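# Move wooden block from bench onto cart floor

## Task

Pick the wooden block up from the bench and place it lying flat on the floor of the cart, at the end with the handle, next to the profiles. The drop flap must stay open, and anything already in its finished state must still be so at the end. Finish with both grippers empty, both hands away from the cart and the robot touching nothing, after releasing the block and backing off. The robot must not fall or be left leaning.

## Robot and tools

ROBOT. A Rainbow Robotics RB-Y1. It has a wheeled base with two driven wheels and two rear casters, two 7-joint arms with parallel grippers, a pan/tilt head, and a torso. The base is 0.58 m wide, extends 0.10 m in front of the drive axle and 0.57 m behind it, and sweeps a 0.58 m radius when spinning in place. Each wrist has a camera housing that juts sideways and can strike things. The cameras are head_camera (896x504), left_wrist_camera and right_wrist_camera (644x364).

FRAMES. All positions are in metres. The base frame has its origin on the floor at the centre of the drive axle, with x forward, y to the left and z up. left_hand and right_hand give the point between each gripper's pads in this frame. The fingers point along the hand's -z axis and close along its x axis. The chest is a spine point in the same frame. base_odometry is the wheel-counted pose relative to where the base started. Its heading is in rad, left positive. Slip corrupts it.

move. Every key is optional. An empty call only reports state and images. The action may be one of three kinds:
- "base" and/or "joints", with optional "min_time_s" and "contact_limits";
- "target", with optional "min_time_s";
- "contact_limits" alone.

base: one object {"x_m_s", "turn_rad_s", "for_s"}. It is a velocity held for a duration, not a destination. x_m_s is forward speed in m/s (negative is reverse): 0, or a magnitude of 0.005 to 0.4. turn_rad_s is the rate of turn to the left in rad/s: 0, or a magnitude of 0.02 to 1.509. for_s runs 0.1 to 5 s. Travel is about speed times duration. The base accelerates at 0.4 m/s² (0.5 rad/s² for turns), so it coasts to rest up to 1 s after the command (3.1 s for a turn). If |x_m_s| + 0.27·|turn_rad_s| exceeds 0.4, both are scaled down. The base cannot move sideways. It does not stop on hitting furniture.

joints: one flat dictionary covering all parts, with absolute targets keyed by joint name. Angles are in rad and gripper openings in m.
- Torso: torso_squat_rad 0 to 1.2 (larger lowers the chest); torso_shift_rad -0.3 to 0.6 (hips forward); torso_pitch_rad -0.2 to 1.4 (forward lean); torso_yaw_rad -1.5 to 1.5 (left positive; first raise both arms outward by at least 0.2 rad).
- Combined torso limits: squat+shift<=1.52; squat-shift+pitch<=1.57; shift+0.5pitch-0.4squat<=0.7; shift+0.3pitch-0.5squat<=0.39.
- Arms, per side: shoulder_pitch ±2.356 (negative swings forward/up); left_shoulder_roll 0 to 3.141 and right_shoulder_roll -3.141 to 0 (both lift outward); shoulder_yaw ±2.094; elbow -2.617 to 0.01 (negative bends); forearm_roll ±3.141; wrist_pitch -1.57 to 1.919; hand_roll ±2.705.
- Grippers: left_gripper_m and right_gripper_m 0 to 0.1, the pad gap.
- Head: head_pan_rad ±0.523; head_tilt_rad -0.35 to 1.57 (positive looks down).

target: moves a single hand to an absolute pose, given as {"side": "left"|"right", "x", "y", "z" (base frame, m, -3 to 3), "quat_wxyz" (four numbers, in the same convention as the hand lines)}. It is turned into joint angles once, so the hand follows a curve. Split long moves into short steps. It cannot be sent while another move is still running.

min_time_s (0.1 to 8 s) sets the minimum duration of arm, head and torso motions. contact_limits sets a per-gripper current cap in mA, 200 to 672.5, which lowers grip force. It stays in effect until you change it.

cameras is a list drawn from head_camera, left_wrist_camera, right_wrist_camera and all. blocking=false returns at once while the motion continues. A later move replaces only the targets it names.

wait(seconds 0 to 10) lets time pass. stop brakes all motions. zoom_image(camera, region=[x0,y0,x1,y1] in pixels, at most 504x504) enlarges part of the latest image. read_manual(section="licences") returns only licence text. finished_scene(scene=n) ends the current scene and cannot be undone.

RESULTS.
- "move": done, or the worst status among the motions.
- Hand status: reached (within 10 mm and 2°), short (with the error), or refused (with the reason).
- off_target: the joint came to rest away from its target and may still be pushing.
- time_out, contact_stop (torso only) and limit_stop_at_<name> (a self-collision guard): the joint keeps its current position and drops its target. A time_out or contact_stop halts the joint's whole group: the torso, or the entire arm.
- "joint command not followed" / not_followed: the arm-vs-arm check held the command back.
- A refusal, or any stop you did not command, cancels the remaining moves in that reply.
- lidar_m: 12 ranges in 30° sectors, starting straight ahead and going counter-clockwise, measured at 0.23 m height.
- wheel_motors_off = 1: the wheel motors cut out for 2 s after a stalled wheel.
- motor_effort: wheel load in %. At rest it should normally be under 30.
- The report also shows joint and external torques, wrist force/torque (uncalibrated), and motor temperatures.

GRASPING. To hold the block, command a gripper opening at least 0.005 m smaller than the block. The gripper will then show off_target or done, and either is fine. Each arm carries at most 3 kg.

AVOID.
- Arms hitting or squeezing each other, including fingers and camera housings. An outward shoulder roll of about 0.5 rad keeps the hands apart.
- Contact torques near the joint limits: shoulders 65.8, elbow 33.8, wrist joints 23.5 N m. A torque fault freezes the robot for 10 s.
- Motor overheating, which triggers a brake stop at 80 °C.
- Driving into furniture.
- Catching the upper body under an edge.
- Loads or reach far forward, or hard stops, either of which can tip the robot.
- Dropping or releasing a moving block.
- Slamming or pushing hard.

Each tool is called in YAML: its name, and indented under it one key for each argument.

## Session

move:
  joints: {"head_tilt_rad":0.8}

move:
  joints: {"head_pan_rad":0.52,"head_tilt_rad":0.6}
  cameras: ["head_camera"]

move:
  joints: {"head_pan_rad":-0.52,"head_tilt_rad":0.6}
  cameras: ["head_camera"]

Scene clock: 0.93 s.
Joint torques (N m): left_arm=[-1.63 -0.91 0.64 -0.38 -0.08 -0.68 0.04] | right_arm=[-3.69 -0.55 -0.61 -1.36 -0.08 -0.48 -0.02]
External joint torques (N m): left_arm=[-0.25 -1.05 0.63 0.17 -0.09 -0.25 0.04] | right_arm=[-0.09 0.57 -0.57 0.27 -0.14 0.12 -0.04]
Motor temperatures (°C): left_arm=[30 28 32 36 34 33 38] | right_arm=[34 30 32 30 35 36 34]
Wrist force (N): left_arm=[-0.4 1.7 -7.7] | right_arm=[-2.6 0.6 -4.2]
Wrist torque (N m): left_arm=[-0.31 0.12 0.09] | right_arm=[-0.03 -0.11 -0.10]
Wrist force, peak (N): left_arm=[0.1 1.6 -7.9] | right_arm=[-2.9 0.8 -5.4]
move: done
base_odometry: x=+0.000 y=+0.000 heading=+0.000
lidar_m: 0.74 1.03 1.55 4.57 1.51 1.08 1.03 1.09 1.42 3.61 1.10 0.78
base_status: not commanded
joint_positions: torso_squat_rad=+0.350 torso_shift_rad=+0.000 torso_pitch_rad=+0.000 torso_yaw_rad=+0.000 left_shoulder_pitch_rad=+0.037 left_shoulder_roll_rad=+0.004 left_shoulder_yaw_rad=-0.043 left_elbow_rad=-0.196 left_forearm_roll_rad=-0.014 left_wrist_pitch_rad=+0.002 left_hand_roll_rad=+0.027 left_gripper_m=+0.099 right_shoulder_pitch_rad=-0.040 right_shoulder_roll_rad=-0.021 right_shoulder_yaw_rad=-0.018 right_elbow_rad=-0.235 right_forearm_roll_rad=+0.049 right_wrist_pitch_rad=-0.014 right_hand_roll_rad=+0.035 right_gripper_m=+0.099 head_pan_rad=+0.000 head_tilt_rad=+0.800
joint_status: all done
wheel_motors_off: 0
motor_effort: left_wheel=+0(1) right_wheel=+0(2)
chest: x=-0.2280 y=+0.0001 z=+1.2475 quat_wxyz=(+1.000, +0.000, +0.000, +0.000) (m; base frame)
left_hand: x=-0.1598 y=+0.2200 z=+0.5653 quat_wxyz=(+0.997, +0.000, -0.079, -0.009) (m; base frame)
right_hand: x=-0.0823 y=-0.2360 z=+0.5770 quat_wxyz=(+0.989, -0.016, -0.142, +0.041) (m; base frame)
pictures: head_camera, left_wrist_camera, right_wrist_camera
camera_calibration:
head_camera: T_world_to_cam=[[-0.00443635, -0.999504, -0.0311766, 0.0434261], [-0.676342, 0.0259634, -0.73613, 0.977865], [0.736575, 0.0178203, -0.676122, 1.07557], [0, 0, 0, 1]] pos_world=[-0.130674, -0.00115112, 1.44841]
left_wrist_camera: T_world_to_cam=[[0.988724, 0.00955725, 0.149443, 0.0708295], [-0.0605519, -0.88722, 0.457355, -0.0439141], [0.13696, -0.461247, -0.876637, 0.69141], [0, 0, 0, 1]] pos_world=[-0.167385, 0.279272, 0.615616]
right_wrist_camera: T_world_to_cam=[[-0.945892, -0.11441, -0.303643, 0.0691098], [-0.245093, 0.865166, 0.437513, -0.0414065], [0.212646, 0.488261, -0.846394, 0.69334], [0, 0, 0, 1]] pos_world=[-0.0922137, -0.2948, 0.62594]

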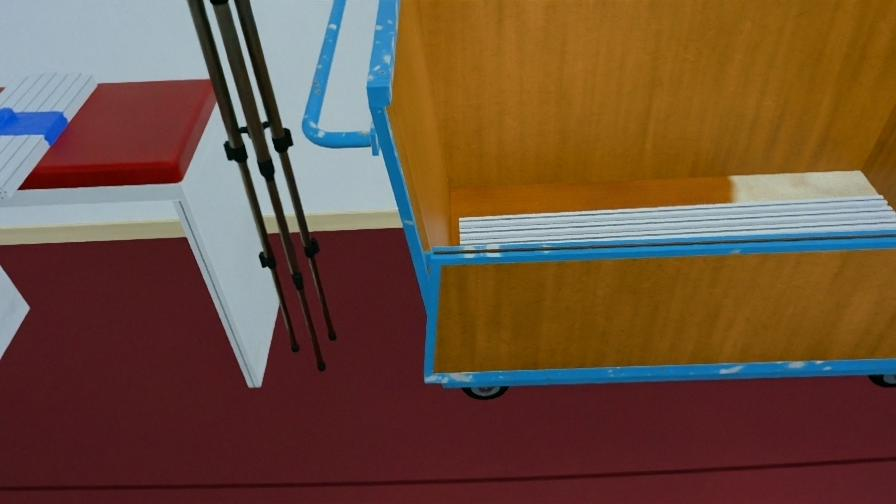

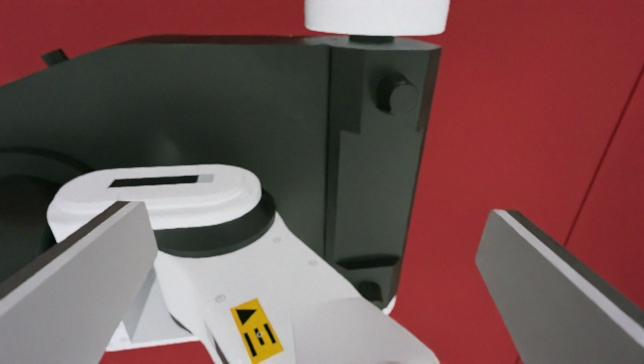

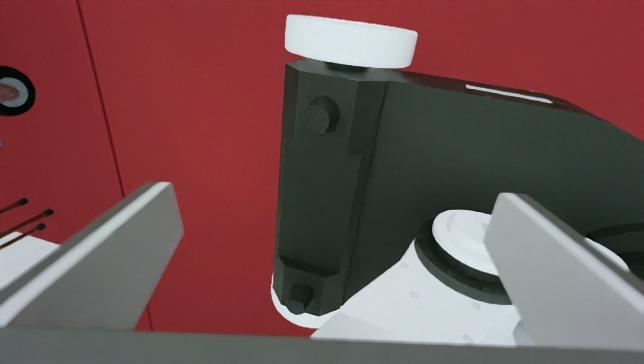

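Scene clock: 1.93 s.
Joint torques (N m): left_arm=[-1.54 -0.57 0.84 -0.46 -0.01 -0.65 -0.03] | right_arm=[-3.74 -0.72 -0.5 -1.37 -0.01 -0.44 -0.03]
External joint torques (N m): left_arm=[-0.16 -0.72 0.82 0.1 -0.01 -0.23 -0.02] | right_arm=[-0.14 0.39 -0.45 0.27 -0.08 0.16 -0.04]
Motor temperatures (°C): left_arm=[30 28 32 36 34 33 38] | right_arm=[34 30 32 30 35 36 34]
Wrist force (N): left_arm=[-0.4 1.5 -7.7] | right_arm=[-2.9 1.1 -4.5]
Wrist torque (N m): left_arm=[-0.28 0.11 0.08] | right_arm=[-0.11 -0.12 -0.09]
Wrist force, peak (N): left_arm=[-0.7 1.3 -8.3] | right_arm=[-2.9 1.1 -5.3]
move: done
base_odometry: x=+0.000 y=+0.000 heading=+0.000
lidar_m: 0.74 1.03 1.57 4.56 1.54 1.08 1.02 1.09 1.45 3.60 1.10 0.79
base_status: not commanded
joint_positions: torso_squat_rad=+0.350 torso_shift_rad=+0.000 torso_pitch_rad=+0.000 torso_yaw_rad=+0.000 left_shoulder_pitch_rad=+0.037 left_shoulder_roll_rad=+0.004 left_shoulder_yaw_rad=-0.043 left_elbow_rad=-0.196 left_forearm_roll_rad=-0.014 left_wrist_pitch_rad=+0.002 left_hand_roll_rad=+0.027 left_gripper_m=+0.099 right_shoulder_pitch_rad=-0.040 right_shoulder_roll_rad=-0.021 right_shoulder_yaw_rad=-0.018 right_elbow_rad=-0.235 right_forearm_roll_rad=+0.049 right_wrist_pitch_rad=-0.014 right_hand_roll_rad=+0.035 right_gripper_m=+0.099 head_pan_rad=+0.520 head_tilt_rad=+0.600
joint_status: all done
wheel_motors_off: 0
motor_effort: left_wheel=+0(1) right_wheel=+0(2)
chest: x=-0.2280 y=+0.0001 z=+1.2475 quat_wxyz=(+1.000, +0.000, +0.000, +0.000) (m; base frame)
left_hand: x=-0.1598 y=+0.2200 z=+0.5653 quat_wxyz=(+0.997, +0.000, -0.079, -0.009) (m; base frame)
right_hand: x=-0.0823 y=-0.2360 z=+0.5770 quat_wxyz=(+0.989, -0.016, -0.142, +0.041) (m; base frame)
pictures: head_camera
camera_calibration:
head_camera: T_world_to_cam=[[0.498213, -0.866484, -0.0314502, 0.14729], [-0.461322, -0.234191, -0.855767, 1.19539], [0.734143, 0.440863, -0.516405, 0.843793], [0, 0, 0, 1]] pos_world=[-0.141388, 0.0355768, 1.46335]

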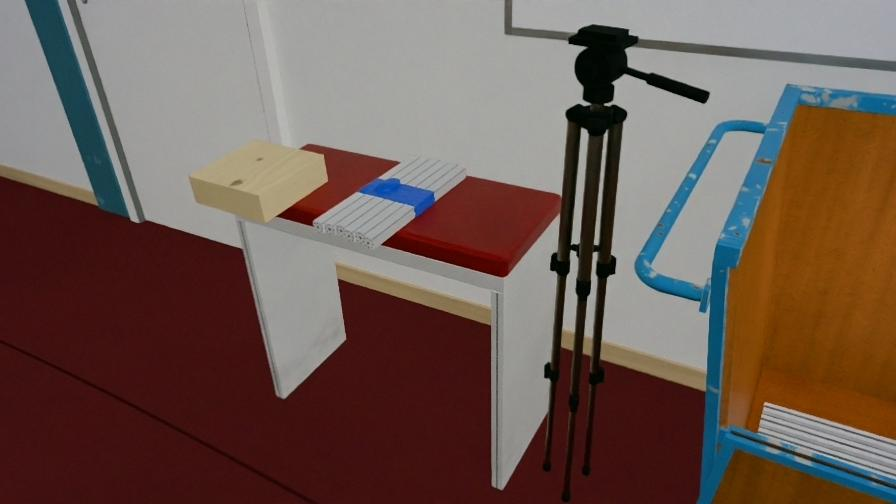

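Scene clock: 3.30 s.
Joint torques (N m): left_arm=[-1.75 -0.7 0.75 -0.42 -0.06 -0.56 -0.04] | right_arm=[-3.42 -0.66 -0.83 -1.49 -0.01 -0.54 0]
External joint torques (N m): left_arm=[-0.37 -0.85 0.74 0.13 -0.07 -0.13 -0.03] | right_arm=[0.18 0.46 -0.79 0.14 -0.07 0.06 -0.02]
Motor temperatures (°C): left_arm=[30 28 32 36 34 33 38] | right_arm=[34 30 32 30 35 36 34]
Wrist force (N): left_arm=[0.0 1.3 -7.4] | right_arm=[-2.5 1.0 -4.8]
Wrist torque (N m): left_arm=[-0.31 0.15 0.06] | right_arm=[-0.05 -0.05 -0.09]
Wrist force, peak (N): left_arm=[0.3 1.8 -8.1] | right_arm=[-2.9 1.1 -5.5]
move: done
base_odometry: x=+0.000 y=+0.000 heading=+0.000
lidar_m: 0.74 1.02 1.55 4.57 1.52 1.08 1.03 1.08 1.44 3.60 1.10 0.77
base_status: not commanded
joint_positions: torso_squat_rad=+0.350 torso_shift_rad=+0.000 torso_pitch_rad=+0.000 torso_yaw_rad=+0.000 left_shoulder_pitch_rad=+0.037 left_shoulder_roll_rad=+0.004 left_shoulder_yaw_rad=-0.043 left_elbow_rad=-0.196 left_forearm_roll_rad=-0.014 left_wrist_pitch_rad=+0.002 left_hand_roll_rad=+0.027 left_gripper_m=+0.099 right_shoulder_pitch_rad=-0.040 right_shoulder_roll_rad=-0.021 right_shoulder_yaw_rad=-0.018 right_elbow_rad=-0.235 right_forearm_roll_rad=+0.049 right_wrist_pitch_rad=-0.014 right_hand_roll_rad=+0.035 right_gripper_m=+0.099 head_pan_rad=-0.520 head_tilt_rad=+0.600
joint_status: all done
wheel_motors_off: 0
motor_effort: left_wheel=+1(1) right_wheel=+2(2)
chest: x=-0.2280 y=+0.0001 z=+1.2475 quat_wxyz=(+1.000, +0.000, +0.000, +0.000) (m; base frame)
left_hand: x=-0.1598 y=+0.2200 z=+0.5653 quat_wxyz=(+0.997, +0.000, -0.079, -0.009) (m; base frame)
right_hand: x=-0.0823 y=-0.2360 z=+0.5770 quat_wxyz=(+0.989, -0.016, -0.142, +0.041) (m; base frame)
pictures: head_camera
camera_calibration:
head_camera: T_world_to_cam=[[-0.495067, -0.868285, -0.0314512, -0.0572399], [-0.435413, 0.279258, -0.855821, 1.2007], [0.75188, -0.409995, -0.516314, 0.847468], [0, 0, 0, 1]] pos_world=[-0.142731, -0.0375481, 1.46335]

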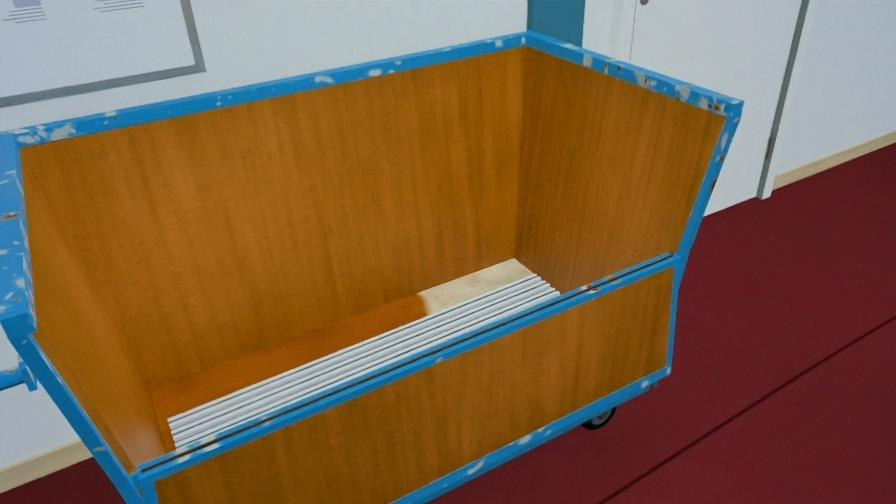

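move:
  base: {"x_m_s":0.3,"for_s":1.0}
  joints: {"head_pan_rad":0.0,"head_tilt_rad":1.0,"torso_squat_rad":0.05,"torso_pitch_rad":0.35}
  cameras: ["head_camera"]

move:
  joints: {"head_tilt_rad":0.7}
  cameras: ["head_camera"]

Scene clock: 21.07 s.
Joint torques (N m): left_arm=[8.15 -0.73 1 3.15 -0.02 0.05 0] | right_arm=[6.75 -0.28 -0.85 2.43 -0.35 0.17 -0.01]
External joint torques (N m): left_arm=[0.05 -1 0.97 -0.04 -0.02 -0.22 -0.01] | right_arm=[0.86 0.65 -0.66 0.48 -0.33 0.1 -0.01]
Motor temperatures (°C): left_arm=[30 28 32 36 34 33 38] | right_arm=[34 30 32 30 35 36 34]
Wrist force (N): left_arm=[1.6 1.6 -7.4] | right_arm=[-0.7 1.5 -5.2]
Wrist torque (N m): left_arm=[-0.34 0.23 -0.01] | right_arm=[-0.14 -0.03 -0.08]
Wrist force, peak (N): left_arm=[0.2 1.5 -8.5] | right_arm=[-2.7 1.4 -5.3]
move: done
base_odometry: x=+0.300 y=+0.000 heading=+0.000
lidar_m: 0.44 0.78 1.42 4.33 1.95 1.40 1.32 1.38 1.84 4.65 0.65 0.46
base_status: done (sent for 1 of 1 s)
joint_positions: torso_squat_rad=+0.050 torso_shift_rad=+0.000 torso_pitch_rad=+0.350 torso_yaw_rad=+0.000 left_shoulder_pitch_rad=+0.037 left_shoulder_roll_rad=+0.004 left_shoulder_yaw_rad=-0.043 left_elbow_rad=-0.196 left_forearm_roll_rad=-0.014 left_wrist_pitch_rad=+0.002 left_hand_roll_rad=+0.027 left_gripper_m=+0.099 right_shoulder_pitch_rad=-0.040 right_shoulder_roll_rad=-0.021 right_shoulder_yaw_rad=-0.018 right_elbow_rad=-0.235 right_forearm_roll_rad=+0.049 right_wrist_pitch_rad=-0.014 right_hand_roll_rad=+0.035 right_gripper_m=+0.099 head_pan_rad=+0.000 head_tilt_rad=+1.000
joint_status: all done
wheel_motors_off: 0
motor_effort: left_wheel=-1(25) right_wheel=+0(58)
chest: x=-0.1218 y=+0.0001 z=+1.2703 quat_wxyz=(+0.985, +0.000, +0.174, +0.000) (m; base frame)
left_hand: x=-0.2917 y=+0.2200 z=+0.6060 quat_wxyz=(+0.995, -0.002, +0.095, -0.009) (m; base frame)
right_hand: x=-0.2149 y=-0.2360 z=+0.5905 quat_wxyz=(+0.999, -0.009, +0.032, +0.043) (m; base frame)
pictures: head_camera
camera_calibration:
head_camera: T_world_to_cam=[[-0.020204, -0.999503, -0.0241852, 0.0336489], [-0.961398, 0.026062, -0.273926, 0.417713], [0.274421, 0.0177172, -0.961447, 1.34877], [0, 0, 0, 1]] pos_world=[0.0321391, -0.00115056, 1.412]

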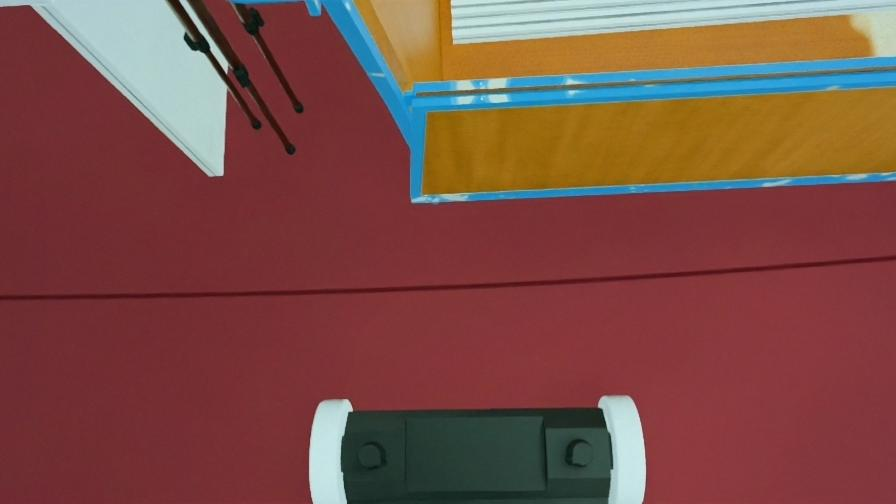

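Scene clock: 21.90 s.
Joint torques (N m): left_arm=[7.78 -0.58 0.72 3.28 -0.05 0.08 -0.04] | right_arm=[6.48 -0.18 -0.7 2.62 -0.06 0.12 -0.05]
External joint torques (N m): left_arm=[-0.32 -0.85 0.69 0.1 -0.04 -0.2 -0.05] | right_arm=[0.6 0.75 -0.5 0.67 -0.04 0.06 -0.05]
Motor temperatures (°C): left_arm=[30 28 32 36 34 33 38] | right_arm=[34 30 32 30 35 36 34]
Wrist force (N): left_arm=[2.1 0.8 -7.7] | right_arm=[0.0 1.0 -5.1]
Wrist torque (N m): left_arm=[-0.22 0.30 0.05] | right_arm=[-0.06 0.09 -0.10]
Wrist force, peak (N): left_arm=[2.4 1.2 -8.6] | right_arm=[-0.2 1.4 -5.6]
move: done
base_odometry: x=+0.300 y=+0.000 heading=+0.000
lidar_m: 0.44 0.76 1.40 4.33 1.96 1.39 1.32 1.39 1.85 4.66 0.66 0.47
base_status: not commanded
joint_positions: torso_squat_rad=+0.050 torso_shift_rad=+0.000 torso_pitch_rad=+0.350 torso_yaw_rad=+0.000 left_shoulder_pitch_rad=+0.037 left_shoulder_roll_rad=+0.004 left_shoulder_yaw_rad=-0.043 left_elbow_rad=-0.196 left_forearm_roll_rad=-0.014 left_wrist_pitch_rad=+0.002 left_hand_roll_rad=+0.027 left_gripper_m=+0.099 right_shoulder_pitch_rad=-0.040 right_shoulder_roll_rad=-0.021 right_shoulder_yaw_rad=-0.018 right_elbow_rad=-0.235 right_forearm_roll_rad=+0.049 right_wrist_pitch_rad=-0.014 right_hand_roll_rad=+0.035 right_gripper_m=+0.099 head_pan_rad=+0.000 head_tilt_rad=+0.700
joint_status: all done
wheel_motors_off: 0
motor_effort: left_wheel=-1(2) right_wheel=+1(2)
chest: x=-0.1218 y=+0.0001 z=+1.2703 quat_wxyz=(+0.985, +0.000, +0.174, +0.000) (m; base frame)
left_hand: x=-0.2917 y=+0.2200 z=+0.6060 quat_wxyz=(+0.995, -0.002, +0.095, -0.009) (m; base frame)
right_hand: x=-0.2149 y=-0.2360 z=+0.5905 quat_wxyz=(+0.999, -0.009, +0.032, +0.043) (m; base frame)
pictures: head_camera
camera_calibration:
head_camera: T_world_to_cam=[[-0.0120691, -0.999506, -0.0290189, 0.0409206], [-0.837572, 0.0259575, -0.545709, 0.815992], [0.546193, 0.0177192, -0.837472, 1.17783], [0, 0, 0, 1]] pos_world=[0.0406245, -0.00115088, 1.43288]

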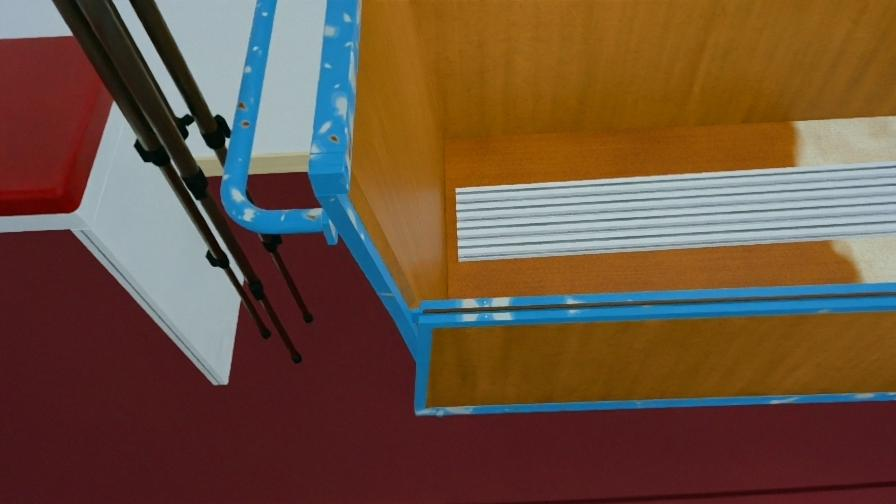

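move:
  base: {"x_m_s":-0.3,"for_s":1.1}
  joints: {"torso_pitch_rad":0,"torso_squat_rad":0.2,"head_tilt_rad":0.6}
  cameras: []

move:
  base: {"turn_rad_s":0.8,"for_s":1.963}
  cameras: []

move:
  base: {"x_m_s":0.4,"for_s":3.12}
  cameras: []

move:
  base: {"turn_rad_s":-0.8,"for_s":1.963}
  cameras: ["head_camera"]

Scene clock: 34.60 s.
Joint torques (N m): left_arm=[-2.03 -0.61 0.69 -0.81 -0.06 -0.67 0.15] | right_arm=[-3.86 -0.5 -0.38 -1.54 -0.14 -0.6 0.05]
External joint torques (N m): left_arm=[-0.64 -0.76 0.67 -0.25 -0.07 -0.25 0.16] | right_arm=[-0.25 0.62 -0.34 0.09 -0.2 0 0.03]
Motor temperatures (°C): left_arm=[30 28 32 36 34 33 37] | right_arm=[34 30 32 30 35 36 34]
Wrist force (N): left_arm=[-0.6 1.7 -7.9] | right_arm=[-2.5 1.0 -4.8]
Wrist torque (N m): left_arm=[-0.35 0.11 0.07] | right_arm=[-0.06 -0.08 -0.10]
Wrist force, peak (N): left_arm=[2.3 1.3 -8.4] | right_arm=[-3.2 1.1 -5.2]
move: done
base_odometry: x=-0.030 y=+0.000 heading=+0.000
lidar_m: 0.77 1.06 1.58 4.43 1.47 1.05 0.99 1.05 1.39 3.50 1.14 0.81
base_status: done (sent for 1.1 of 1.1 s)
joint_positions: torso_squat_rad=+0.200 torso_shift_rad=+0.000 torso_pitch_rad=+0.000 torso_yaw_rad=+0.000 left_shoulder_pitch_rad=+0.037 left_shoulder_roll_rad=+0.004 left_shoulder_yaw_rad=-0.043 left_elbow_rad=-0.196 left_forearm_roll_rad=-0.014 left_wrist_pitch_rad=+0.002 left_hand_roll_rad=+0.027 left_gripper_m=+0.099 right_shoulder_pitch_rad=-0.040 right_shoulder_roll_rad=-0.021 right_shoulder_yaw_rad=-0.018 right_elbow_rad=-0.235 right_forearm_roll_rad=+0.049 right_wrist_pitch_rad=-0.014 right_hand_roll_rad=+0.035 right_gripper_m=+0.099 head_pan_rad=+0.000 head_tilt_rad=+0.600
joint_status: all done
wheel_motors_off: 0
motor_effort: left_wheel=-4(25) right_wheel=-5(25)
chest: x=-0.2281 y=+0.0001 z=+1.2760 quat_wxyz=(+1.000, +0.000, +0.000, +0.000) (m; base frame)
left_hand: x=-0.1598 y=+0.2200 z=+0.5937 quat_wxyz=(+0.997, +0.000, -0.079, -0.009) (m; base frame)
right_hand: x=-0.0824 y=-0.2360 z=+0.6055 quat_wxyz=(+0.989, -0.016, -0.142, +0.041) (m; base frame)
pictures: none
No camera images: "cameras" was empty.

Scene clock: 38.50 s.
Joint torques (N m): left_arm=[-1.73 -0.64 0.54 -0.53 0 -0.7 -0.05] | right_arm=[-4 -0.5 -0.65 -1.67 -0.02 -0.56 -0.08]
External joint torques (N m): left_arm=[-0.35 -0.8 0.53 0.03 -0.01 -0.28 -0.04] | right_arm=[-0.4 0.61 -0.61 -0.04 -0.08 0.04 -0.09]
Motor temperatures (°C): left_arm=[30 28 32 36 34 33 37] | right_arm=[34 30 32 30 35 36 34]
Wrist force (N): left_arm=[-0.2 1.3 -7.7] | right_arm=[-3.3 1.5 -4.7]
Wrist torque (N m): left_arm=[-0.27 0.14 0.10] | right_arm=[-0.15 -0.22 -0.12]
Wrist force, peak (N): left_arm=[-0.6 1.6 -8.2] | right_arm=[-2.6 1.2 -5.4]
move: done
base_odometry: x=-0.030 y=+0.000 heading=+1.573
lidar_m: 4.23 1.45 1.03 0.98 1.03 1.39 3.66 1.15 0.84 0.80 1.08 1.57
base_status: done (sent for 1.97 of 1.97 s)
joint_positions: torso_squat_rad=+0.200 torso_shift_rad=+0.000 torso_pitch_rad=+0.000 torso_yaw_rad=+0.000 left_shoulder_pitch_rad=+0.037 left_shoulder_roll_rad=+0.004 left_shoulder_yaw_rad=-0.043 left_elbow_rad=-0.196 left_forearm_roll_rad=-0.014 left_wrist_pitch_rad=+0.002 left_hand_roll_rad=+0.027 left_gripper_m=+0.099 right_shoulder_pitch_rad=-0.040 right_shoulder_roll_rad=-0.021 right_shoulder_yaw_rad=-0.018 right_elbow_rad=-0.235 right_forearm_roll_rad=+0.049 right_wrist_pitch_rad=-0.014 right_hand_roll_rad=+0.035 right_gripper_m=+0.099 head_pan_rad=+0.000 head_tilt_rad=+0.600
joint_status: not commanded
wheel_motors_off: 0
motor_effort: left_wheel=+5(44) right_wheel=+20(45)
chest: x=-0.2281 y=+0.0001 z=+1.2760 quat_wxyz=(+1.000, +0.000, +0.000, +0.000) (m; base frame)
left_hand: x=-0.1598 y=+0.2200 z=+0.5938 quat_wxyz=(+0.997, +0.000, -0.079, -0.009) (m; base frame)
right_hand: x=-0.0824 y=-0.2360 z=+0.6055 quat_wxyz=(+0.989, -0.016, -0.142, +0.041) (m; base frame)
pictures: none
No camera images: "cameras" was empty.

Scene clock: 42.97 s.
Joint torques (N m): left_arm=[-0.94 -0.72 0.62 -0.55 -0.09 -0.69 -0.04] | right_arm=[-2.86 -0.74 -0.68 -1.29 -0.17 -0.67 -0.07]
External joint torques (N m): left_arm=[0.43 -0.87 0.61 0 -0.09 -0.27 -0.03] | right_arm=[0.73 0.38 -0.64 0.34 -0.23 -0.08 -0.08]
Motor temperatures (°C): left_arm=[30 28 32 35 34 33 37] | right_arm=[34 30 32 30 35 36 34]
Wrist force (N): left_arm=[-0.2 1.4 -8.2] | right_arm=[-2.6 1.3 -4.9]
Wrist torque (N m): left_arm=[-0.31 0.12 0.12] | right_arm=[-0.12 -0.10 -0.11]
Wrist force, peak (N): left_arm=[-0.3 2.0 -8.4] | right_arm=[-3.2 1.1 -5.3]
move: done
base_odometry: x=-0.033 y=+1.253 heading=+1.574
lidar_m: 4.31 1.49 1.06 1.01 1.06 1.44 3.72 1.41 1.17 0.94 1.55 2.11
base_status: done (sent for 3.13 of 3.13 s)
joint_positions: torso_squat_rad=+0.200 torso_shift_rad=+0.000 torso_pitch_rad=+0.000 torso_yaw_rad=+0.000 left_shoulder_pitch_rad=+0.037 left_shoulder_roll_rad=+0.004 left_shoulder_yaw_rad=-0.043 left_elbow_rad=-0.196 left_forearm_roll_rad=-0.014 left_wrist_pitch_rad=+0.002 left_hand_roll_rad=+0.027 left_gripper_m=+0.099 right_shoulder_pitch_rad=-0.040 right_shoulder_roll_rad=-0.021 right_shoulder_yaw_rad=-0.018 right_elbow_rad=-0.235 right_forearm_roll_rad=+0.049 right_wrist_pitch_rad=-0.014 right_hand_roll_rad=+0.035 right_gripper_m=+0.099 head_pan_rad=+0.000 head_tilt_rad=+0.600
joint_status: not commanded
wheel_motors_off: 0
motor_effort: left_wheel=+17(49) right_wheel=-18(47)
chest: x=-0.2280 y=+0.0001 z=+1.2760 quat_wxyz=(+1.000, +0.000, +0.000, +0.000) (m; base frame)
left_hand: x=-0.1597 y=+0.2200 z=+0.5938 quat_wxyz=(+0.997, +0.000, -0.079, -0.009) (m; base frame)
right_hand: x=-0.0823 y=-0.2360 z=+0.6055 quat_wxyz=(+0.989, -0.016, -0.142, +0.041) (m; base frame)
pictures: none
No camera images: "cameras" was empty.

Scene clock: 46.90 s.
Joint torques (N m): left_arm=[-1.35 -0.56 0.84 -0.52 -0.06 -0.63 0] | right_arm=[-3.23 -0.87 -0.52 -1.3 -0.01 -0.56 0.01]
External joint torques (N m): left_arm=[0.03 -0.71 0.83 0.04 -0.06 -0.21 0.01] | right_arm=[0.36 0.25 -0.48 0.33 -0.07 0.04 0]
Motor temperatures (°C): left_arm=[30 28 32 35 34 33 37] | right_arm=[34 30 32 30 35 36 34]
Wrist force (N): left_arm=[-0.1 0.6 -7.2] | right_arm=[-2.6 0.6 -5.0]
Wrist torque (N m): left_arm=[-0.18 0.13 0.06] | right_arm=[-0.05 -0.09 -0.08]
Wrist force, peak (N): left_arm=[-0.6 1.4 -8.5] | right_arm=[-3.2 0.8 -5.5]
move: done
base_odometry: x=-0.034 y=+1.253 heading=+0.001
lidar_m: 0.93 1.54 2.11 4.34 1.50 1.06 1.01 1.07 1.43 3.58 1.38 1.15
base_status: done (sent for 1.97 of 1.97 s)
joint_positions: torso_squat_rad=+0.200 torso_shift_rad=+0.000 torso_pitch_rad=+0.000 torso_yaw_rad=+0.000 left_shoulder_pitch_rad=+0.037 left_shoulder_roll_rad=+0.004 left_shoulder_yaw_rad=-0.043 left_elbow_rad=-0.196 left_forearm_roll_rad=-0.014 left_wrist_pitch_rad=+0.002 left_hand_roll_rad=+0.027 left_gripper_m=+0.099 right_shoulder_pitch_rad=-0.040 right_shoulder_roll_rad=-0.021 right_shoulder_yaw_rad=-0.018 right_elbow_rad=-0.235 right_forearm_roll_rad=+0.049 right_wrist_pitch_rad=-0.014 right_hand_roll_rad=+0.035 right_gripper_m=+0.099 head_pan_rad=+0.000 head_tilt_rad=+0.600
joint_status: not commanded
wheel_motors_off: 0
motor_effort: left_wheel=+22(46) right_wheel=+3(51)
chest: x=-0.2280 y=+0.0001 z=+1.2760 quat_wxyz=(+1.000, +0.000, +0.000, +0.000) (m; base frame)
left_hand: x=-0.1597 y=+0.2200 z=+0.5938 quat_wxyz=(+0.997, +0.000, -0.079, -0.009) (m; base frame)
right_hand: x=-0.0823 y=-0.2359 z=+0.6055 quat_wxyz=(+0.989, -0.016, -0.142, +0.041) (m; base frame)
pictures: head_camera
camera_calibration:
head_camera: T_world_to_cam=[[0.00184319, -0.999504, -0.0314327, 0.0458863], [-0.516689, 0.02596, -0.85578, 1.20831], [0.856171, 0.0178183, -0.516385, 0.883744], [0, 0, 0, 1]] pos_world=[-0.132398, -0.00125112, 1.49185]

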